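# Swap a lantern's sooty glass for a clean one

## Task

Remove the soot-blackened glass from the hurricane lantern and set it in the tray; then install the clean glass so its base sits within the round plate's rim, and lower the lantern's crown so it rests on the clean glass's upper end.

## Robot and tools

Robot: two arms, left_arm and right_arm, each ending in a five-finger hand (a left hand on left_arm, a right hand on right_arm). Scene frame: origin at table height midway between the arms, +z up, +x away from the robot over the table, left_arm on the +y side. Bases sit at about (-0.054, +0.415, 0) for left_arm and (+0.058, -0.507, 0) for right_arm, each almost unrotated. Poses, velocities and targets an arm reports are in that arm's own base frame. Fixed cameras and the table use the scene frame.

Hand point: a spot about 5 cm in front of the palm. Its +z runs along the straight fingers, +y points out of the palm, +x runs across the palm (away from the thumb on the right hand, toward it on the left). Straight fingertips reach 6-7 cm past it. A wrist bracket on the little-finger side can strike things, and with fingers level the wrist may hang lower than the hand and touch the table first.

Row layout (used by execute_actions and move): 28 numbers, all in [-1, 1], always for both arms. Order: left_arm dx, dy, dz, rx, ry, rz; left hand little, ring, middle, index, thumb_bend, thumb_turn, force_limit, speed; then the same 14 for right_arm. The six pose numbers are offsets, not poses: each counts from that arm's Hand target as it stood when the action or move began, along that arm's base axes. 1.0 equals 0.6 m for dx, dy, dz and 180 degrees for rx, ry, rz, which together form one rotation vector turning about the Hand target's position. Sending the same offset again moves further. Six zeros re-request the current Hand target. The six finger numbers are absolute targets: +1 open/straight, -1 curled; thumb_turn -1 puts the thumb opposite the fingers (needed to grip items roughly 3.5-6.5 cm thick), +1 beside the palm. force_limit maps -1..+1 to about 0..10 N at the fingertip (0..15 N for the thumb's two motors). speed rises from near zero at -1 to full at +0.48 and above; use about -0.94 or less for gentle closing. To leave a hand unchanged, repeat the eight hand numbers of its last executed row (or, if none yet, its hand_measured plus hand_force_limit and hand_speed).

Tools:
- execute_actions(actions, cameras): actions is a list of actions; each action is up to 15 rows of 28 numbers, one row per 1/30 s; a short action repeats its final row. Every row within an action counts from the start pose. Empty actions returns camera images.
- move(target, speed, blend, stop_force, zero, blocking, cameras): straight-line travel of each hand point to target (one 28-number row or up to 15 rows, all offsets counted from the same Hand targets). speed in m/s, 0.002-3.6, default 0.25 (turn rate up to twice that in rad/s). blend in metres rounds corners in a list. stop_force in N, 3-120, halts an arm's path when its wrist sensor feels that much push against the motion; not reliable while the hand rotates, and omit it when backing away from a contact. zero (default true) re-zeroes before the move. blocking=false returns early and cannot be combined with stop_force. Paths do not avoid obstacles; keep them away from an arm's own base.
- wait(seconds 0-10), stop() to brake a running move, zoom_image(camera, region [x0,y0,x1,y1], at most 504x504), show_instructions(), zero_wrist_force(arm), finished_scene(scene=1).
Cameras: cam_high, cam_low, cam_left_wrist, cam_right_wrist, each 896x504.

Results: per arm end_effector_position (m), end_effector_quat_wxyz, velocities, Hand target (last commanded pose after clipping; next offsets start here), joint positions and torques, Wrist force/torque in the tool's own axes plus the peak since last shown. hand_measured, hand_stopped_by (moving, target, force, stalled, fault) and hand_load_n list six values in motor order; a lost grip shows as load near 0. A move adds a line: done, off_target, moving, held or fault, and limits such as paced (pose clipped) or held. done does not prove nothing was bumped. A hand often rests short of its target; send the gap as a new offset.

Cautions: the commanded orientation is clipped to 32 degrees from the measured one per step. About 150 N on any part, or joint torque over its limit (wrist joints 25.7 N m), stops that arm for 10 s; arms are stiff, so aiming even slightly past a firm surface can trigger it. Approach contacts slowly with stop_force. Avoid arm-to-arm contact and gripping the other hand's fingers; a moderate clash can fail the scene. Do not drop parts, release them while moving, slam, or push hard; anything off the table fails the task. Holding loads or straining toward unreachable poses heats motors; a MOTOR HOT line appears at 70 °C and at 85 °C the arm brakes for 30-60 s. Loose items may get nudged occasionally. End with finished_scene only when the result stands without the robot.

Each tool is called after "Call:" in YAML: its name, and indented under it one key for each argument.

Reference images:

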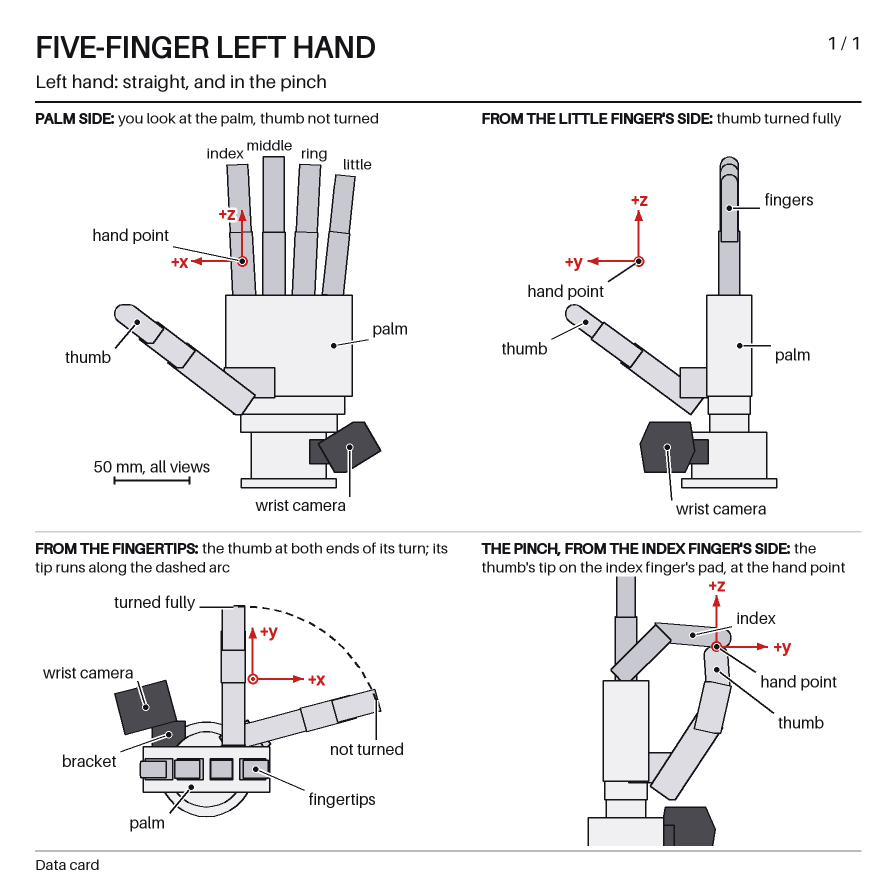

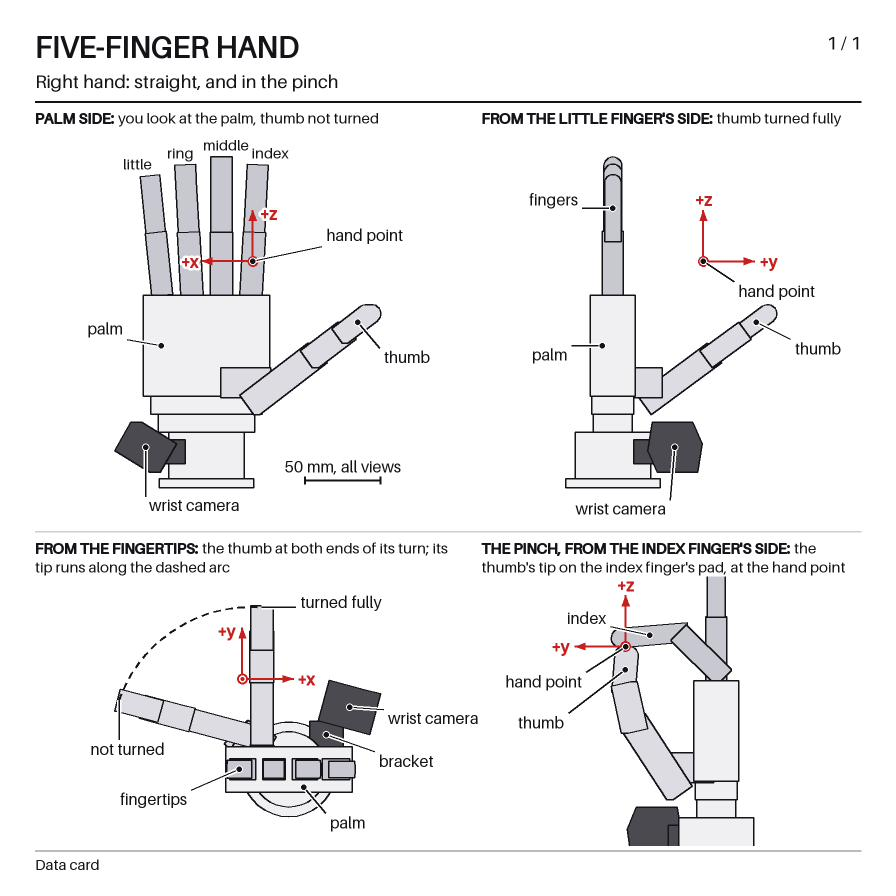

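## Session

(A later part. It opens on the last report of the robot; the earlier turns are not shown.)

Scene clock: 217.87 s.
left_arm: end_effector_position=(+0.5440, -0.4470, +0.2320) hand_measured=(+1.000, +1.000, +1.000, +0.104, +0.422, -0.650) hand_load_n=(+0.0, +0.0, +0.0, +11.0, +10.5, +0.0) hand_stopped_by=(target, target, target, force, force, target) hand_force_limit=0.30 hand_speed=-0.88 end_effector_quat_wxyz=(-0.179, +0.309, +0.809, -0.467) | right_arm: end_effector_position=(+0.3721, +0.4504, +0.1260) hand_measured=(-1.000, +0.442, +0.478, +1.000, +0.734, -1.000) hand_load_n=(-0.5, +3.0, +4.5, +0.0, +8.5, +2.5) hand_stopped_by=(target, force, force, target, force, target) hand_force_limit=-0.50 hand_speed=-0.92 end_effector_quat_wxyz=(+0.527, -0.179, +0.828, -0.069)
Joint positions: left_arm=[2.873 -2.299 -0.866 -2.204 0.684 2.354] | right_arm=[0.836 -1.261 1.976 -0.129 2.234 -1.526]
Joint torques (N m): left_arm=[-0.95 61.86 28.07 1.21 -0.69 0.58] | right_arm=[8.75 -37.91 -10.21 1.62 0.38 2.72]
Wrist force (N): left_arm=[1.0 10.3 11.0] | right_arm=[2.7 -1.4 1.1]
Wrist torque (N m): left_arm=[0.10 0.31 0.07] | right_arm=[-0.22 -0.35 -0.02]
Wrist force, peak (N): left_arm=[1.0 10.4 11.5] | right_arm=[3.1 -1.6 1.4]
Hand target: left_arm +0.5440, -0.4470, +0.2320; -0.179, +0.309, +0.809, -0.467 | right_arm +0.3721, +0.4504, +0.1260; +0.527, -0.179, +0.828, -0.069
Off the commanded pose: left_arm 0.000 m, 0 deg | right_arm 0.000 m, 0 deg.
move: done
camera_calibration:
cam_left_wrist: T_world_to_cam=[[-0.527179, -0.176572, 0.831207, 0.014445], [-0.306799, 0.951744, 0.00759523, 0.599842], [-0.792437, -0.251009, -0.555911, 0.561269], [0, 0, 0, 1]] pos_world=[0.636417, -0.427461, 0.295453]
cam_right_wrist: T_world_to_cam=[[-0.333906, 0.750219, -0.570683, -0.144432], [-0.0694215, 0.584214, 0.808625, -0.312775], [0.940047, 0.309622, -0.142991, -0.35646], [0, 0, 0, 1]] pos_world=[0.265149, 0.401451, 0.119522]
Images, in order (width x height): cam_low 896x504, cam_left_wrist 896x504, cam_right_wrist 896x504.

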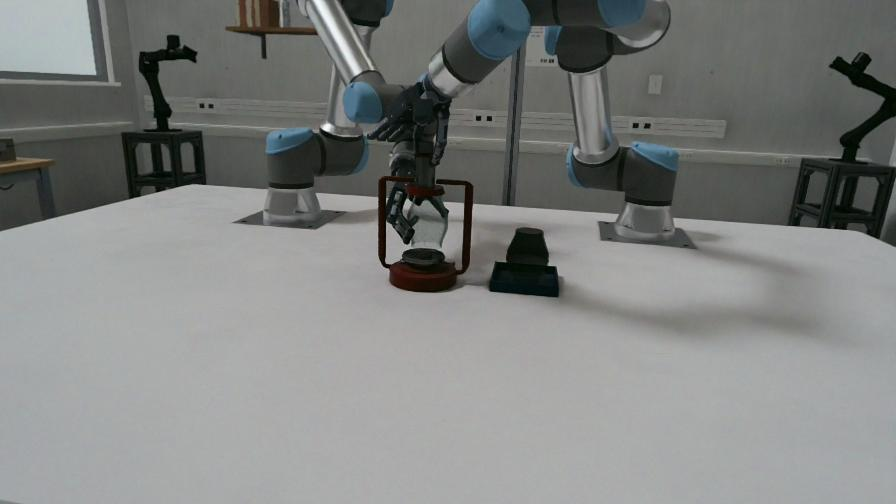

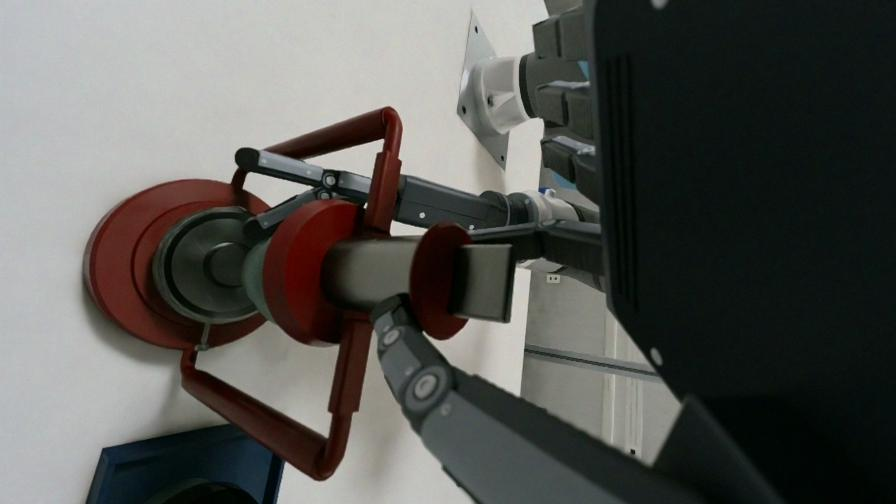

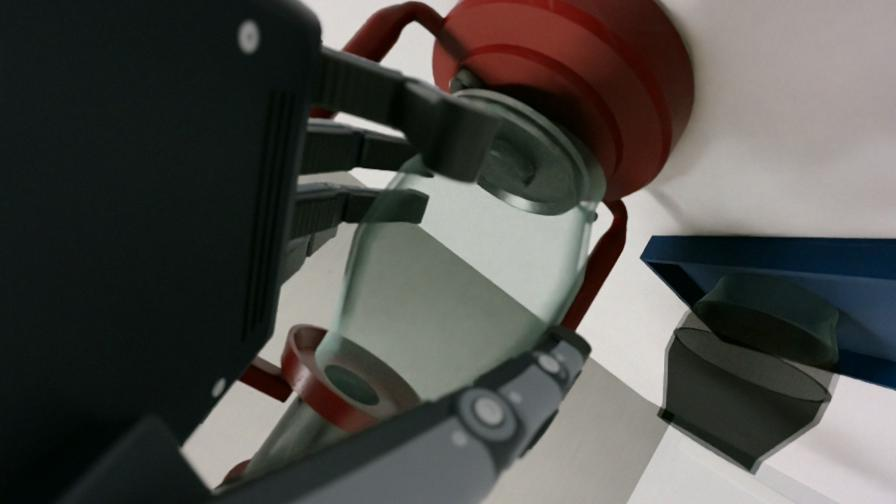

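Call:
move:
  target: [0,0,0,0,0,0,1,1,1,-0.3,-0.2,-0.65,0.3,-0.88,0.0501,0.001,0,0,0,0,-1,0.2,0.1,1,0.1,-1,-0.5,-0.92]
  speed: 0.04
  stop_force: 5
  cameras: ["cam_high","cam_low","cam_left_wrist","cam_right_wrist"]

Call:
zoom_image:
  camera: "cam_low"
  region: [360, 160, 480, 300]

Call:
zoom_image:
  camera: "cam_left_wrist"
  region: [70, 150, 330, 370]

Call:
zoom_image:
  camera: "cam_right_wrist"
  region: [320, 0, 760, 420]

Scene clock: 219.87 s.
left_arm: end_effector_position=(+0.5440, -0.4470, +0.2320) hand_measured=(+1.000, +1.000, +1.000, +0.104, +0.422, -0.650) hand_load_n=(+0.0, +0.0, +0.0, +11.0, +10.5, +0.0) hand_stopped_by=(target, target, target, force, force, target) hand_force_limit=0.30 hand_speed=-0.88 end_effector_quat_wxyz=(-0.179, +0.309, +0.809, -0.467) | right_arm: end_effector_position=(+0.4022, +0.4510, +0.1260) hand_measured=(-1.000, +0.442, +0.478, +1.000, +0.734, -1.000) hand_load_n=(+0.0, +3.0, +4.5, -0.5, +8.5, +2.0) hand_stopped_by=(target, force, force, target, force, target) hand_force_limit=-0.50 hand_speed=-0.92 end_effector_quat_wxyz=(+0.527, -0.179, +0.828, -0.069)
Joint positions: left_arm=[2.873 -2.299 -0.866 -2.204 0.684 2.354] | right_arm=[0.78 -1.24 1.942 -0.138 2.186 -1.565]
Joint torques (N m): left_arm=[-1.01 61.99 28.5 1.02 -0.71 0.65] | right_arm=[9.34 -38.85 -10.16 1.27 1.84 2.76]
Wrist force (N): left_arm=[0.9 10.3 11.2] | right_arm=[2.8 -1.5 1.2]
Wrist torque (N m): left_arm=[0.08 0.33 0.06] | right_arm=[-0.25 -0.35 0.03]
Wrist force, peak (N): left_arm=[1.1 10.4 11.4] | right_arm=[3.1 -1.6 1.3]
Hand target: left_arm +0.5440, -0.4470, +0.2320; -0.179, +0.309, +0.809, -0.467 | right_arm +0.4022, +0.4510, +0.1260; +0.527, -0.179, +0.828, -0.069
Off the commanded pose: left_arm 0.000 m, 0 deg | right_arm 0.000 m, 0 deg.
move: done
camera_calibration:
cam_left_wrist: T_world_to_cam=[[-0.527179, -0.176572, 0.831207, 0.014445], [-0.306799, 0.951744, 0.00759523, 0.599842], [-0.792437, -0.251009, -0.555911, 0.561269], [0, 0, 0, 1]] pos_world=[0.636417, -0.427461, 0.295453]
cam_right_wrist: T_world_to_cam=[[-0.333976, 0.750195, -0.570673, -0.134802], [-0.0694765, 0.584197, 0.808633, -0.311014], [0.940017, 0.309713, -0.142987, -0.38497], [0, 0, 0, 1]] pos_world=[0.29525, 0.402051, 0.119522]

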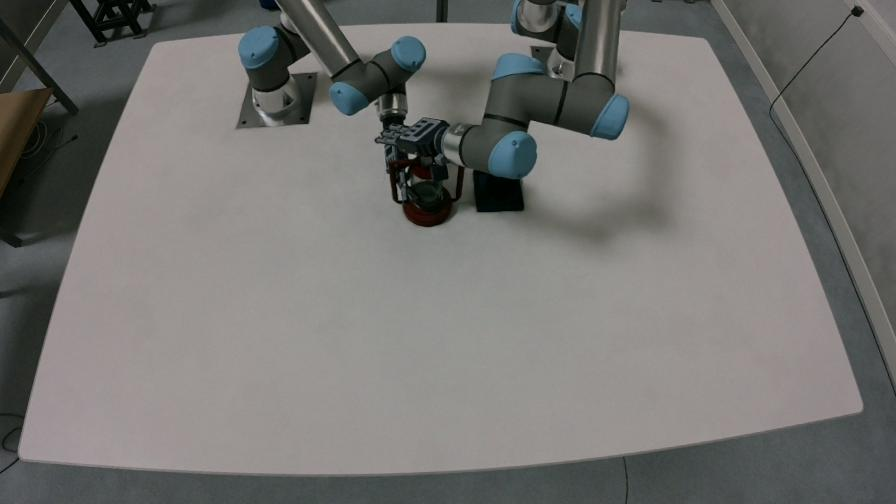

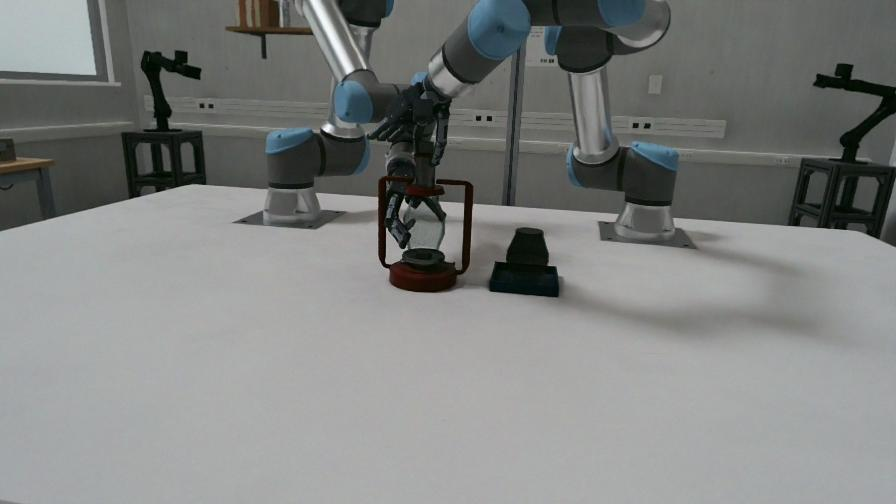

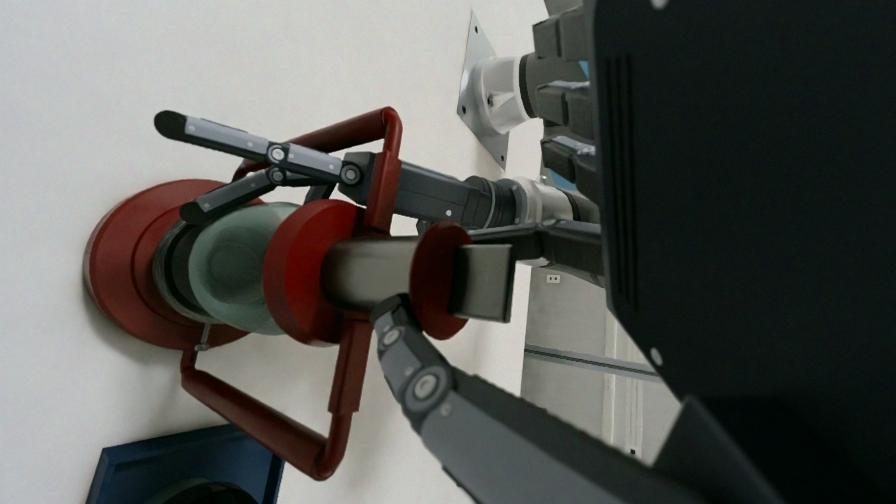

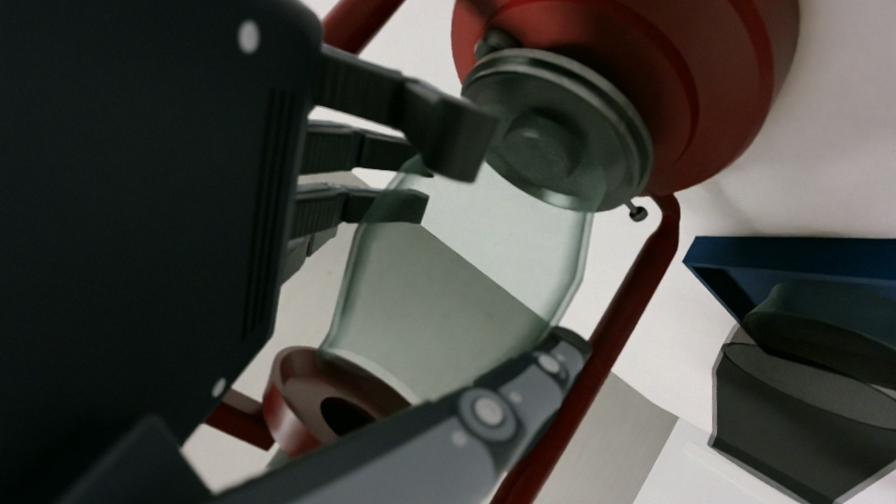

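Scaled by 3.600 from the camera's 896x504 image, which has a finer 1280x720 frame.

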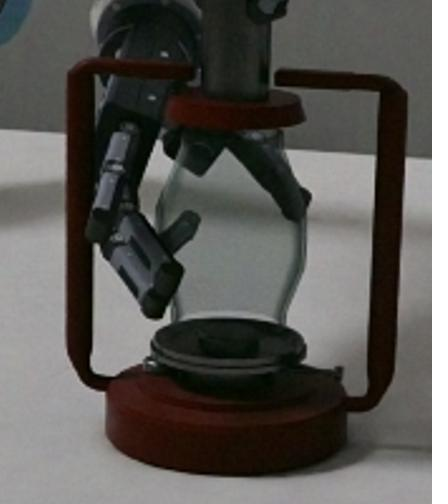

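Scaled by 1.938 from the camera's 896x504 image, which has a finer 1280x720 frame.

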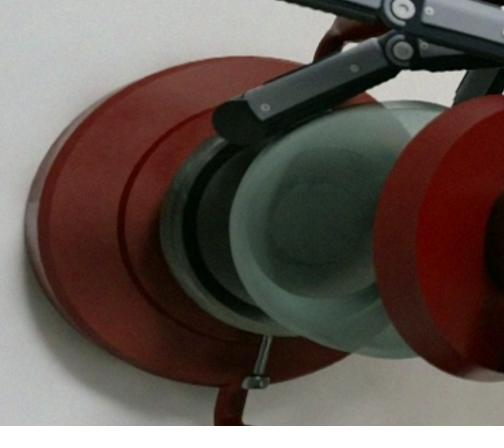

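Scaled by 1.145 from the camera's 896x504 image, which has a finer 1280x720 frame.

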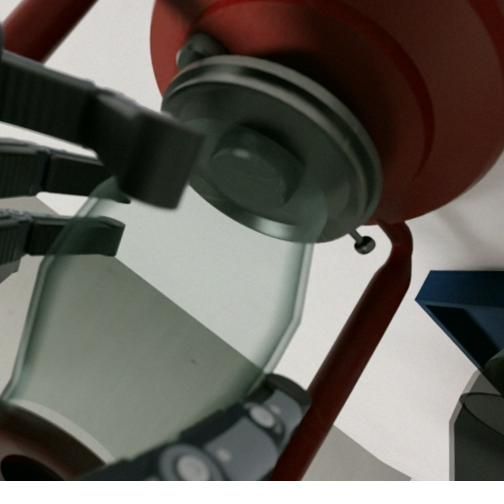

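Call:
move:
  target: [0,0,0,0,0,0,1,1,1,-0.3,-0.2,-0.65,0.3,-0.88,0.0035,-0.0022,-0.0117,0,0,0,-1,0.2,0.1,1,0.1,-1,-0.5,-0.92]
  speed: 0.02
  stop_force: 4
  cameras: ["cam_low","cam_left_wrist","cam_right_wrist"]

Call:
zoom_image:
  camera: "cam_low"
  region: [370, 210, 470, 300]

Call:
zoom_image:
  camera: "cam_right_wrist"
  region: [420, 0, 700, 260]

Scene clock: 222.97 s.
left_arm: end_effector_position=(+0.5440, -0.4470, +0.2320) hand_measured=(+1.000, +1.000, +1.000, +0.104, +0.422, -0.650) hand_load_n=(+0.0, +0.0, +0.0, +10.5, +10.5, +0.0) hand_stopped_by=(target, target, target, force, force, target) hand_force_limit=0.30 hand_speed=-0.88 end_effector_quat_wxyz=(-0.179, +0.309, +0.809, -0.467) | right_arm: end_effector_position=(+0.4030, +0.4505, +0.1233) hand_measured=(-1.000, +0.442, +0.478, +1.000, +0.734, -1.000) hand_load_n=(+0.0, +2.0, +4.0, +0.0, +9.0, +2.5) hand_stopped_by=(target, force, force, target, force, target) hand_force_limit=-0.50 hand_speed=-0.92 end_effector_quat_wxyz=(+0.527, -0.179, +0.828, -0.069)
Joint positions: left_arm=[2.873 -2.299 -0.866 -2.204 0.684 2.354] | right_arm=[0.777 -1.236 1.945 -0.147 2.184 -1.566]
Joint torques (N m): left_arm=[-1.79 61.83 29.05 0.98 -0.73 0.63] | right_arm=[4.62 -40.09 -24.58 -0.88 3.55 2.71]
Wrist force (N): left_arm=[1.0 10.1 11.3] | right_arm=[3.6 7.1 -1.2]
Wrist torque (N m): left_arm=[0.04 0.32 0.07] | right_arm=[-0.07 -0.22 0.52]
Wrist force, peak (N): left_arm=[0.8 10.5 11.3] | right_arm=[1.4 9.8 0.1]
Hand target: left_arm +0.5440, -0.4470, +0.2320; -0.179, +0.309, +0.809, -0.467 | right_arm +0.4030, +0.4505, +0.1233; +0.527, -0.179, +0.828, -0.069 (not the last commanded pose)
Off the commanded pose: left_arm 0.000 m, 0 deg | right_arm 0.005 m, 0 deg.
move: contact (right_arm)
camera_calibration:
cam_left_wrist: T_world_to_cam=[[-0.527179, -0.176572, 0.831207, 0.014445], [-0.306799, 0.951744, 0.00759523, 0.599842], [-0.792437, -0.251009, -0.555911, 0.561269], [0, 0, 0, 1]] pos_world=[0.636417, -0.427461, 0.295453]
cam_right_wrist: T_world_to_cam=[[-0.334008, 0.750304, -0.570511, -0.135812], [-0.0695424, 0.584005, 0.808766, -0.30832], [0.940001, 0.309809, -0.142884, -0.386014], [0, 0, 0, 1]] pos_world=[0.29605, 0.401551, 0.116721]
Images, in order (width x height): cam_low 896x504, cam_left_wrist 896x504, cam_right_wrist 896x504.

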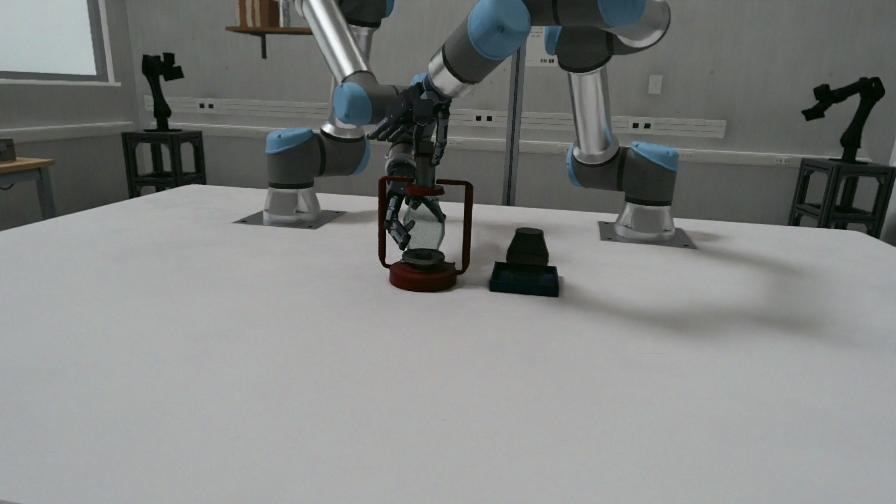

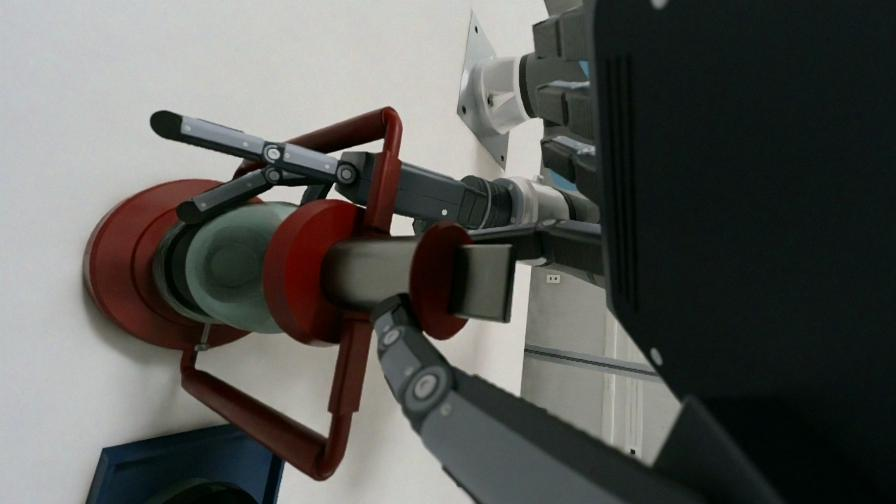

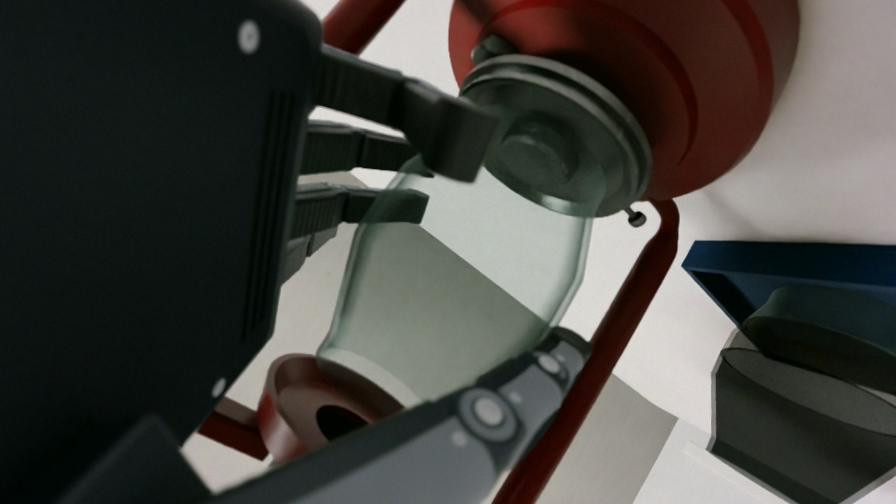

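Scaled by 5.040 from the camera's 896x504 image, which has a finer 1280x720 frame.

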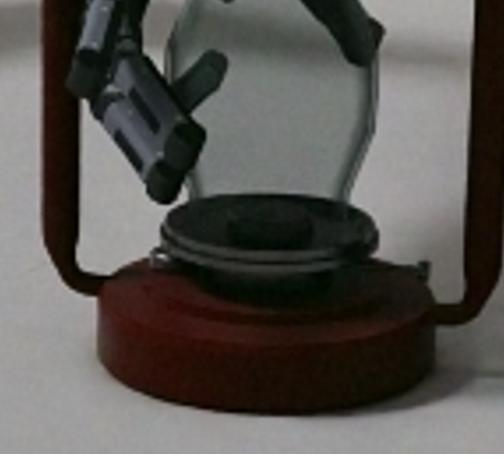

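Scaled by 1.800 from the camera's 896x504 image, which has a finer 1280x720 frame.

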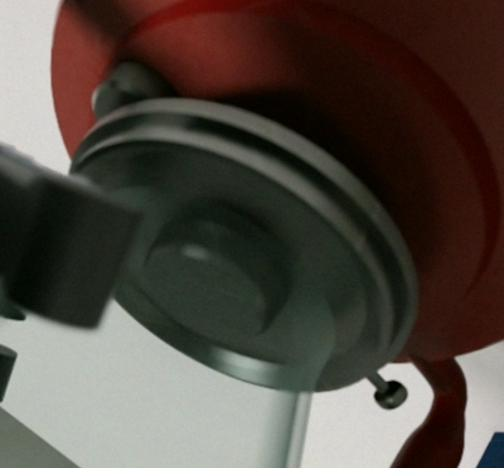

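Call:
move:
  target:
    - [0,0,0,0,0,0,1,1,1,-0.3,-0.2,-0.65,0.3,-0.88,-0.0008,0.0067,0.0045,0,0,0,-1,0.2,0.1,1,0.1,-1,-0.5,-0.92]
    - [0,0,0,0,0,0,1,1,1,-0.3,-0.2,-0.65,0.3,-0.88,-0.166,-0.0085,0.0045,0,0,0,-1,0.2,0.1,1,0.1,-1,-0.5,-0.92]
    - [0,0,0,0,0,0,1,1,1,-0.3,-0.2,-0.65,0.3,-0.88,-0.1622,0.0127,0.0045,0,0,-0.0556,-1,0.2,0.1,1,0.1,-1,-0.5,-0.92]
  speed: [0.03,0.07,0.07]
  cameras: ["cam_low","cam_left_wrist","cam_right_wrist"]

Call:
zoom_image:
  camera: "cam_low"
  region: [360, 160, 480, 300]

Scene clock: 227.93 s.
left_arm: end_effector_position=(+0.5440, -0.4470, +0.2320) hand_measured=(+1.000, +1.000, +1.000, +0.104, +0.422, -0.650) hand_load_n=(+0.0, +0.0, +0.0, +10.5, +10.5, +0.0) hand_stopped_by=(target, target, target, force, force, target) hand_force_limit=0.30 hand_speed=-0.88 end_effector_quat_wxyz=(-0.179, +0.309, +0.809, -0.467) | right_arm: end_effector_position=(+0.3056, +0.4582, +0.1260) hand_measured=(-1.000, +0.442, +0.478, +1.000, +0.734, -1.000) hand_load_n=(+0.0, +3.0, +4.5, +0.0, +8.5, +2.0) hand_stopped_by=(target, force, force, target, force, target) hand_force_limit=-0.50 hand_speed=-0.92 end_effector_quat_wxyz=(+0.519, -0.107, +0.841, -0.114)
Joint positions: left_arm=[2.873 -2.299 -0.866 -2.204 0.684 2.354] | right_arm=[1.075 -1.137 1.856 0.169 2.545 -1.12]
Joint torques (N m): left_arm=[-1.66 62.27 28.98 0.88 -0.68 0.58] | right_arm=[-7.42 -36.25 -13.76 2.05 0.79 -1.16]
Wrist force (N): left_arm=[0.9 10.3 11.3] | right_arm=[3.0 -1.4 1.0]
Wrist torque (N m): left_arm=[0.08 0.33 0.06] | right_arm=[-0.20 -0.39 0.15]
Wrist force, peak (N): left_arm=[1.3 10.3 11.4] | right_arm=[3.8 7.2 -1.2]
Hand target: left_arm +0.5440, -0.4470, +0.2320; -0.179, +0.309, +0.809, -0.467 | right_arm +0.3057, +0.4582, +0.1260; +0.519, -0.106, +0.841, -0.114
Off the commanded pose: left_arm 0.000 m, 0 deg | right_arm 0.000 m, 0 deg.
move: done
camera_calibration:
cam_left_wrist: T_world_to_cam=[[-0.527179, -0.176572, 0.831207, 0.014445], [-0.306799, 0.951744, 0.00759523, 0.599842], [-0.792437, -0.251009, -0.555911, 0.561269], [0, 0, 0, 1]] pos_world=[0.636417, -0.427461, 0.295453]
cam_right_wrist: T_world_to_cam=[[-0.198693, 0.796904, -0.570496, -0.235283], [0.0328917, 0.587196, 0.808776, -0.354543], [0.97951, 0.141934, -0.142884, -0.231633], [0, 0, 0, 1]] pos_world=[0.191799, 0.428561, 0.119421]
Images, in order (width x height): cam_low 896x504, cam_left_wrist 896x504, cam_right_wrist 896x504.

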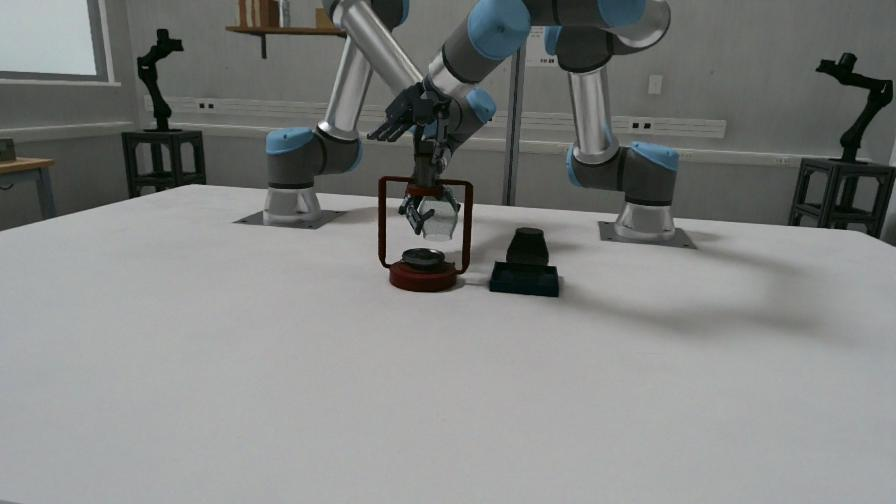

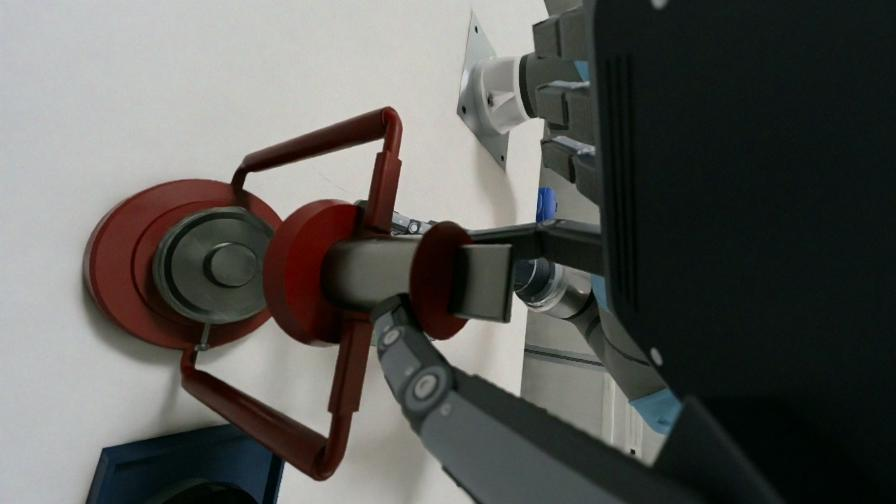

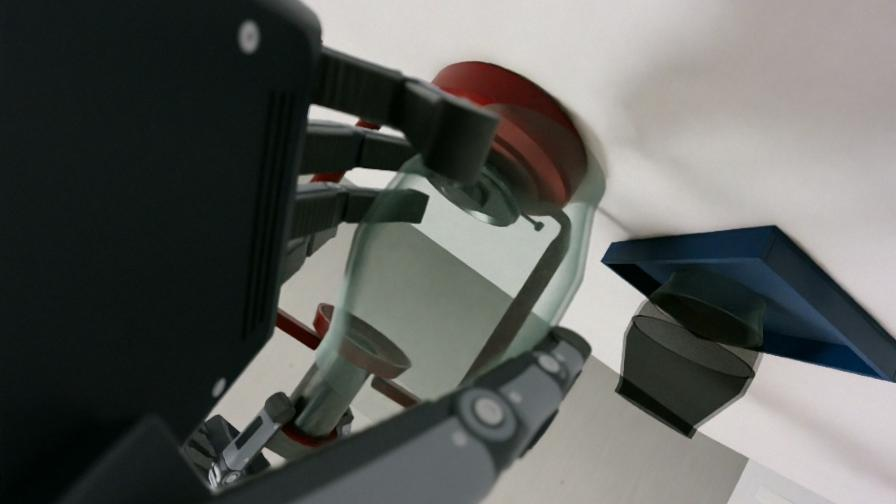

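Scaled by 3.600 from the camera's 896x504 image, which has a finer 1280x720 frame.

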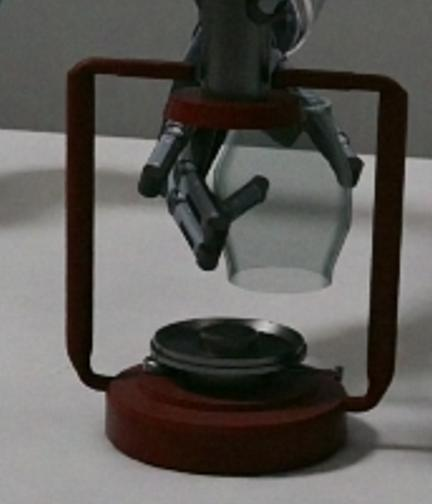

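Call:
move:
  target: [0,0,0,0,0,0,1,1,1,-0.3,-0.2,-0.65,0.3,-0.88,0.1328,-0.0116,0,0,0,0,-1,0.2,0.1,1,0.1,-1,-0.5,-0.92]
  speed: 0.06
  stop_force: 6
  cameras: ["cam_low","cam_left_wrist","cam_right_wrist"]

Call:
zoom_image:
  camera: "cam_low"
  region: [360, 160, 480, 300]

Scene clock: 230.30 s.
left_arm: end_effector_position=(+0.5440, -0.4470, +0.2320) hand_measured=(+1.000, +1.000, +1.000, +0.104, +0.422, -0.650) hand_load_n=(+0.0, +0.0, +0.0, +11.0, +10.5, +0.0) hand_stopped_by=(target, target, target, force, force, target) hand_force_limit=0.30 hand_speed=-0.88 end_effector_quat_wxyz=(-0.179, +0.309, +0.809, -0.467) | right_arm: end_effector_position=(+0.3853, +0.4512, +0.1259) hand_measured=(-1.000, +0.442, +0.478, +1.000, +0.734, -1.000) hand_load_n=(+0.0, +2.5, +4.5, +0.0, +8.5, +2.0) hand_stopped_by=(target, force, force, target, force, target) hand_force_limit=-0.50 hand_speed=-0.92 end_effector_quat_wxyz=(+0.519, -0.106, +0.841, -0.114)
Joint positions: left_arm=[2.873 -2.299 -0.866 -2.204 0.684 2.354] | right_arm=[0.9 -1.149 1.835 0.038 2.423 -1.326]
Joint torques (N m): left_arm=[-1.24 62.14 28.98 0.76 -0.68 0.55] | right_arm=[7.41 -41.68 -9.73 1.83 0.84 2.7]
Wrist force (N): left_arm=[1.0 10.4 11.1] | right_arm=[3.1 -1.3 1.2]
Wrist torque (N m): left_arm=[0.10 0.31 0.07] | right_arm=[-0.20 -0.38 0.01]
Wrist force, peak (N): left_arm=[1.1 10.5 11.3] | right_arm=[3.4 -1.4 1.2]
Hand target: left_arm +0.5440, -0.4470, +0.2320; -0.179, +0.309, +0.809, -0.467 | right_arm +0.3853, +0.4512, +0.1260; +0.519, -0.106, +0.841, -0.114
Off the commanded pose: left_arm 0.000 m, 0 deg | right_arm 0.000 m, 0 deg.
move: done
camera_calibration:
cam_left_wrist: T_world_to_cam=[[-0.527179, -0.176572, 0.831207, 0.014445], [-0.306799, 0.951744, 0.00759523, 0.599842], [-0.792437, -0.251009, -0.555911, 0.561269], [0, 0, 0, 1]] pos_world=[0.636417, -0.427461, 0.295453]
cam_right_wrist: T_world_to_cam=[[-0.198538, 0.796906, -0.570547, -0.213906], [0.0329998, 0.587241, 0.808739, -0.353098], [0.979537, 0.141738, -0.142887, -0.30863], [0, 0, 0, 1]] pos_world=[0.271498, 0.421561, 0.119422]
Images, in order (width x height): cam_low 896x504, cam_left_wrist 896x504, cam_right_wrist 896x504.

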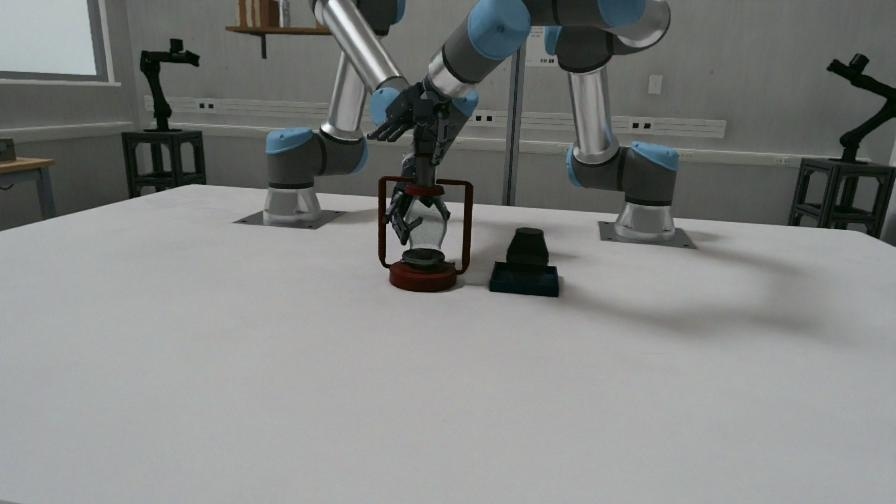

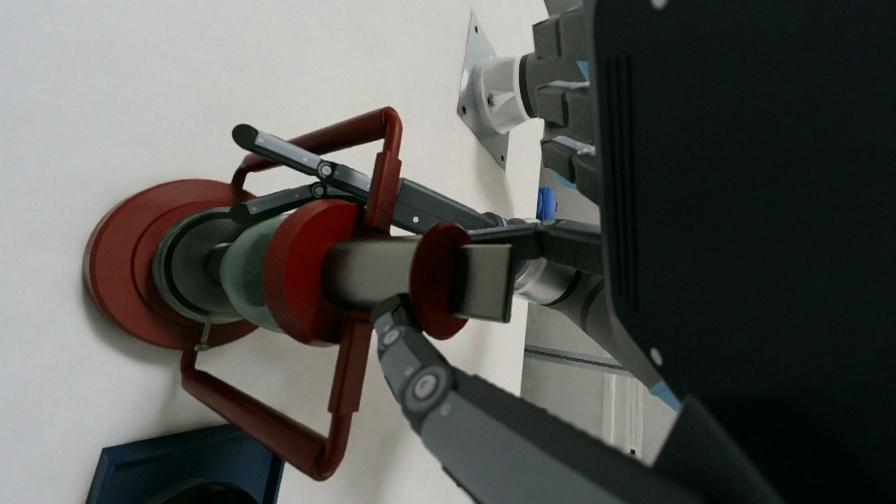

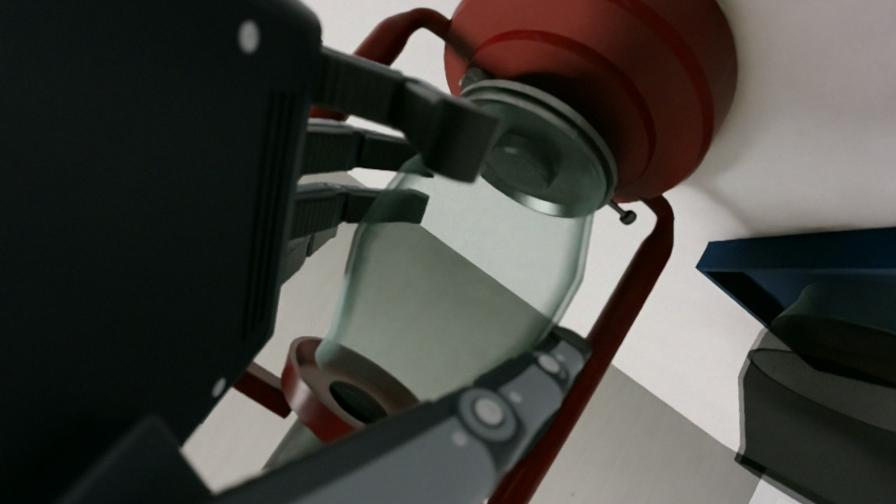

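Scaled by 3.600 from the camera's 896x504 image, which has a finer 1280x720 frame.

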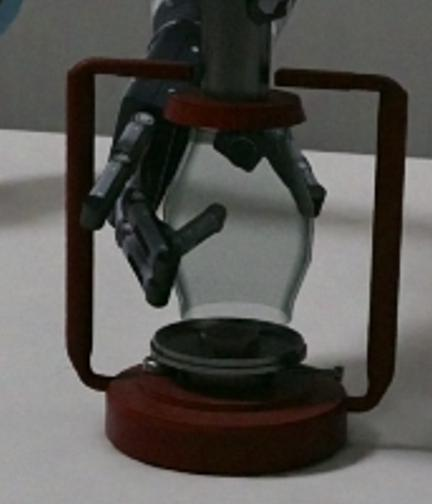

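Call:
move:
  target: [0,0,0,0,0,0,1,1,1,-0.3,-0.2,-0.65,0.3,-0.88,0.0333,-0.003,0,0,0,0,-1,0.2,0.1,1,0.1,-1,-0.5,-0.92]
  speed: 0.04
  stop_force: 5
  cameras: ["cam_high","cam_low","cam_left_wrist","cam_right_wrist"]

Call:
zoom_image:
  camera: "cam_low"
  region: [370, 180, 470, 300]

Call:
zoom_image:
  camera: "cam_right_wrist"
  region: [420, 0, 700, 260]

Call:
zoom_image:
  camera: "cam_high"
  region: [360, 120, 480, 240]

Scene clock: 232.07 s.
left_arm: end_effector_position=(+0.5440, -0.4470, +0.2320) hand_measured=(+1.000, +1.000, +1.000, +0.104, +0.422, -0.650) hand_load_n=(+0.0, -0.5, +0.0, +11.0, +10.5, +0.0) hand_stopped_by=(target, target, target, force, force, target) hand_force_limit=0.30 hand_speed=-0.88 end_effector_quat_wxyz=(-0.179, +0.309, +0.809, -0.467) | right_arm: end_effector_position=(+0.4053, +0.4494, +0.1260) hand_measured=(-1.000, +0.442, +0.478, +1.000, +0.734, -1.000) hand_load_n=(+0.0, +3.0, +4.5, +0.0, +8.5, +2.0) hand_stopped_by=(target, force, force, target, force, target) hand_force_limit=-0.50 hand_speed=-0.92 end_effector_quat_wxyz=(+0.519, -0.106, +0.841, -0.114)
Joint positions: left_arm=[2.873 -2.299 -0.866 -2.204 0.684 2.354] | right_arm=[0.86 -1.145 1.822 0.018 2.393 -1.365]
Joint torques (N m): left_arm=[-1.18 62.28 29.2 0.74 -0.71 0.62] | right_arm=[9.97 -42.68 -9.86 1.93 2.16 2.83]
Wrist force (N): left_arm=[1.1 10.2 11.2] | right_arm=[2.8 -1.3 1.2]
Wrist torque (N m): left_arm=[0.07 0.30 0.08] | right_arm=[-0.20 -0.35 -0.01]
Wrist force, peak (N): left_arm=[1.1 10.2 11.5] | right_arm=[3.1 -1.6 1.6]
Hand target: left_arm +0.5440, -0.4470, +0.2320; -0.179, +0.309, +0.809, -0.467 | right_arm +0.4053, +0.4494, +0.1260; +0.519, -0.106, +0.841, -0.114
Off the commanded pose: left_arm 0.000 m, 0 deg | right_arm 0.000 m, 0 deg.
move: done
camera_calibration:
cam_left_wrist: T_world_to_cam=[[-0.527179, -0.176572, 0.831207, 0.014445], [-0.306799, 0.951744, 0.00759523, 0.599842], [-0.792437, -0.251009, -0.555911, 0.561269], [0, 0, 0, 1]] pos_world=[0.636417, -0.427461, 0.295453]
cam_right_wrist: T_world_to_cam=[[-0.198615, 0.796927, -0.570491, -0.208494], [0.0329531, 0.587188, 0.808779, -0.35267], [0.979523, 0.141836, -0.142885, -0.328004], [0, 0, 0, 1]] pos_world=[0.291499, 0.419761, 0.119421]

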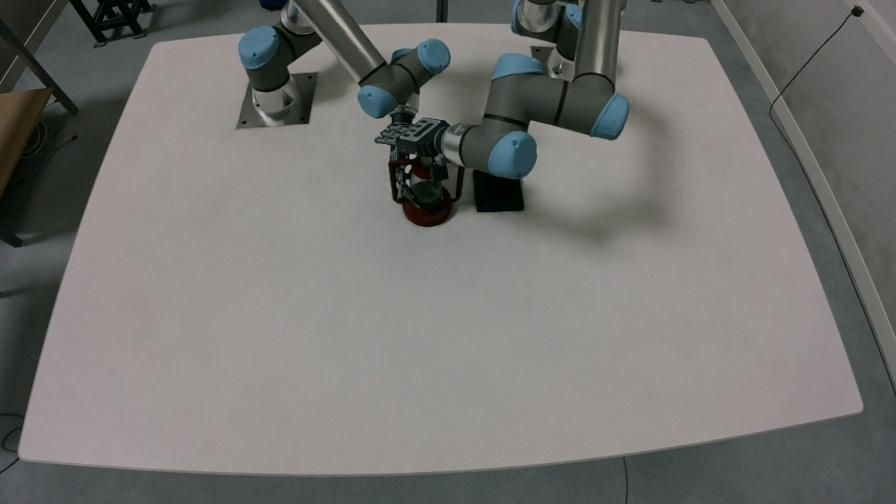

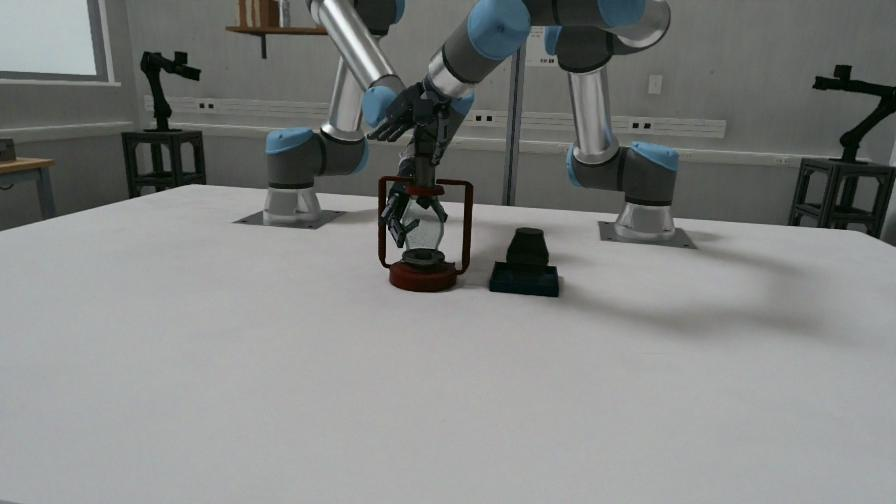

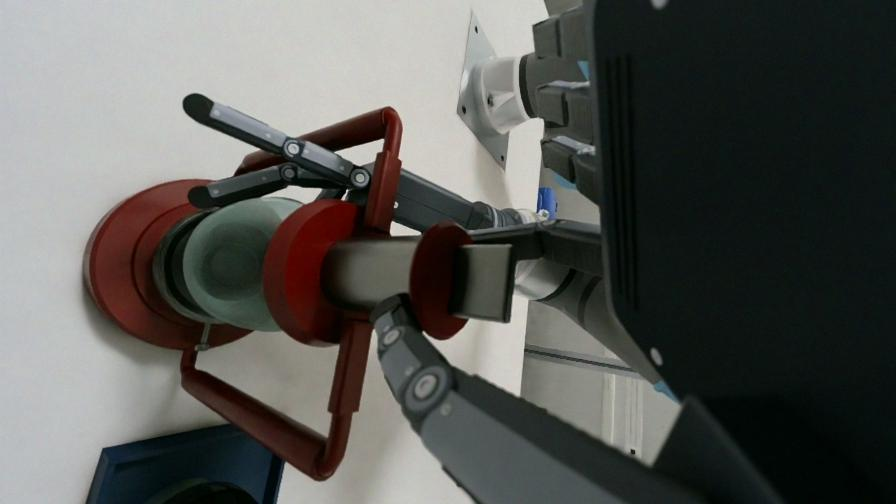

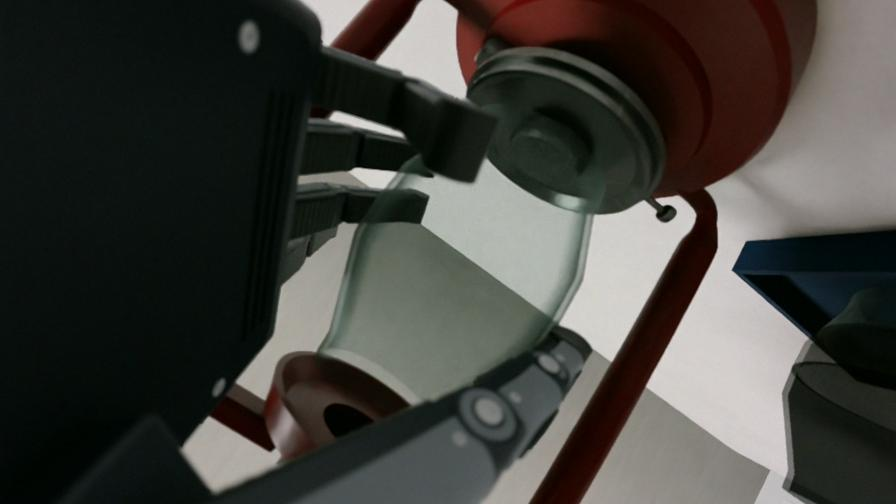

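Scaled by 4.200 from the camera's 896x504 image, which has a finer 1280x720 frame.

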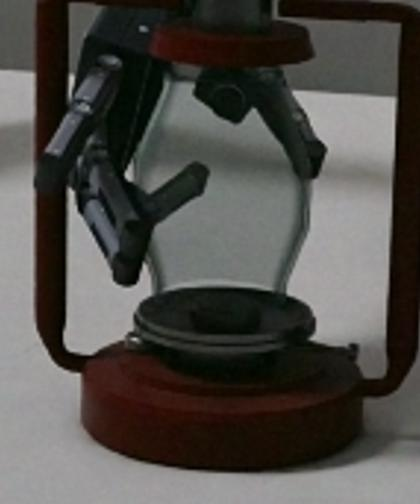

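Scaled by 1.800 from the camera's 896x504 image, which has a finer 1280x720 frame.

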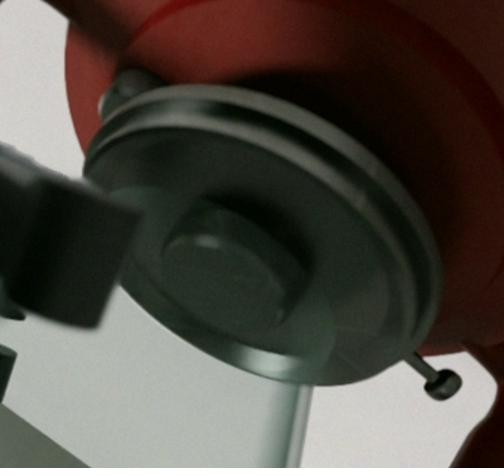

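Scaled by 4.200 from the camera's 896x504 image, which has a finer 1280x720 frame.

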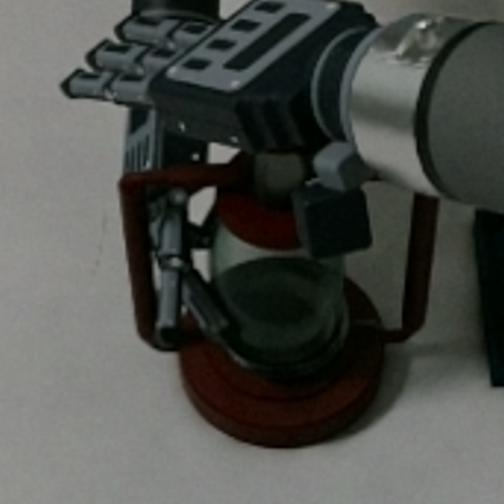

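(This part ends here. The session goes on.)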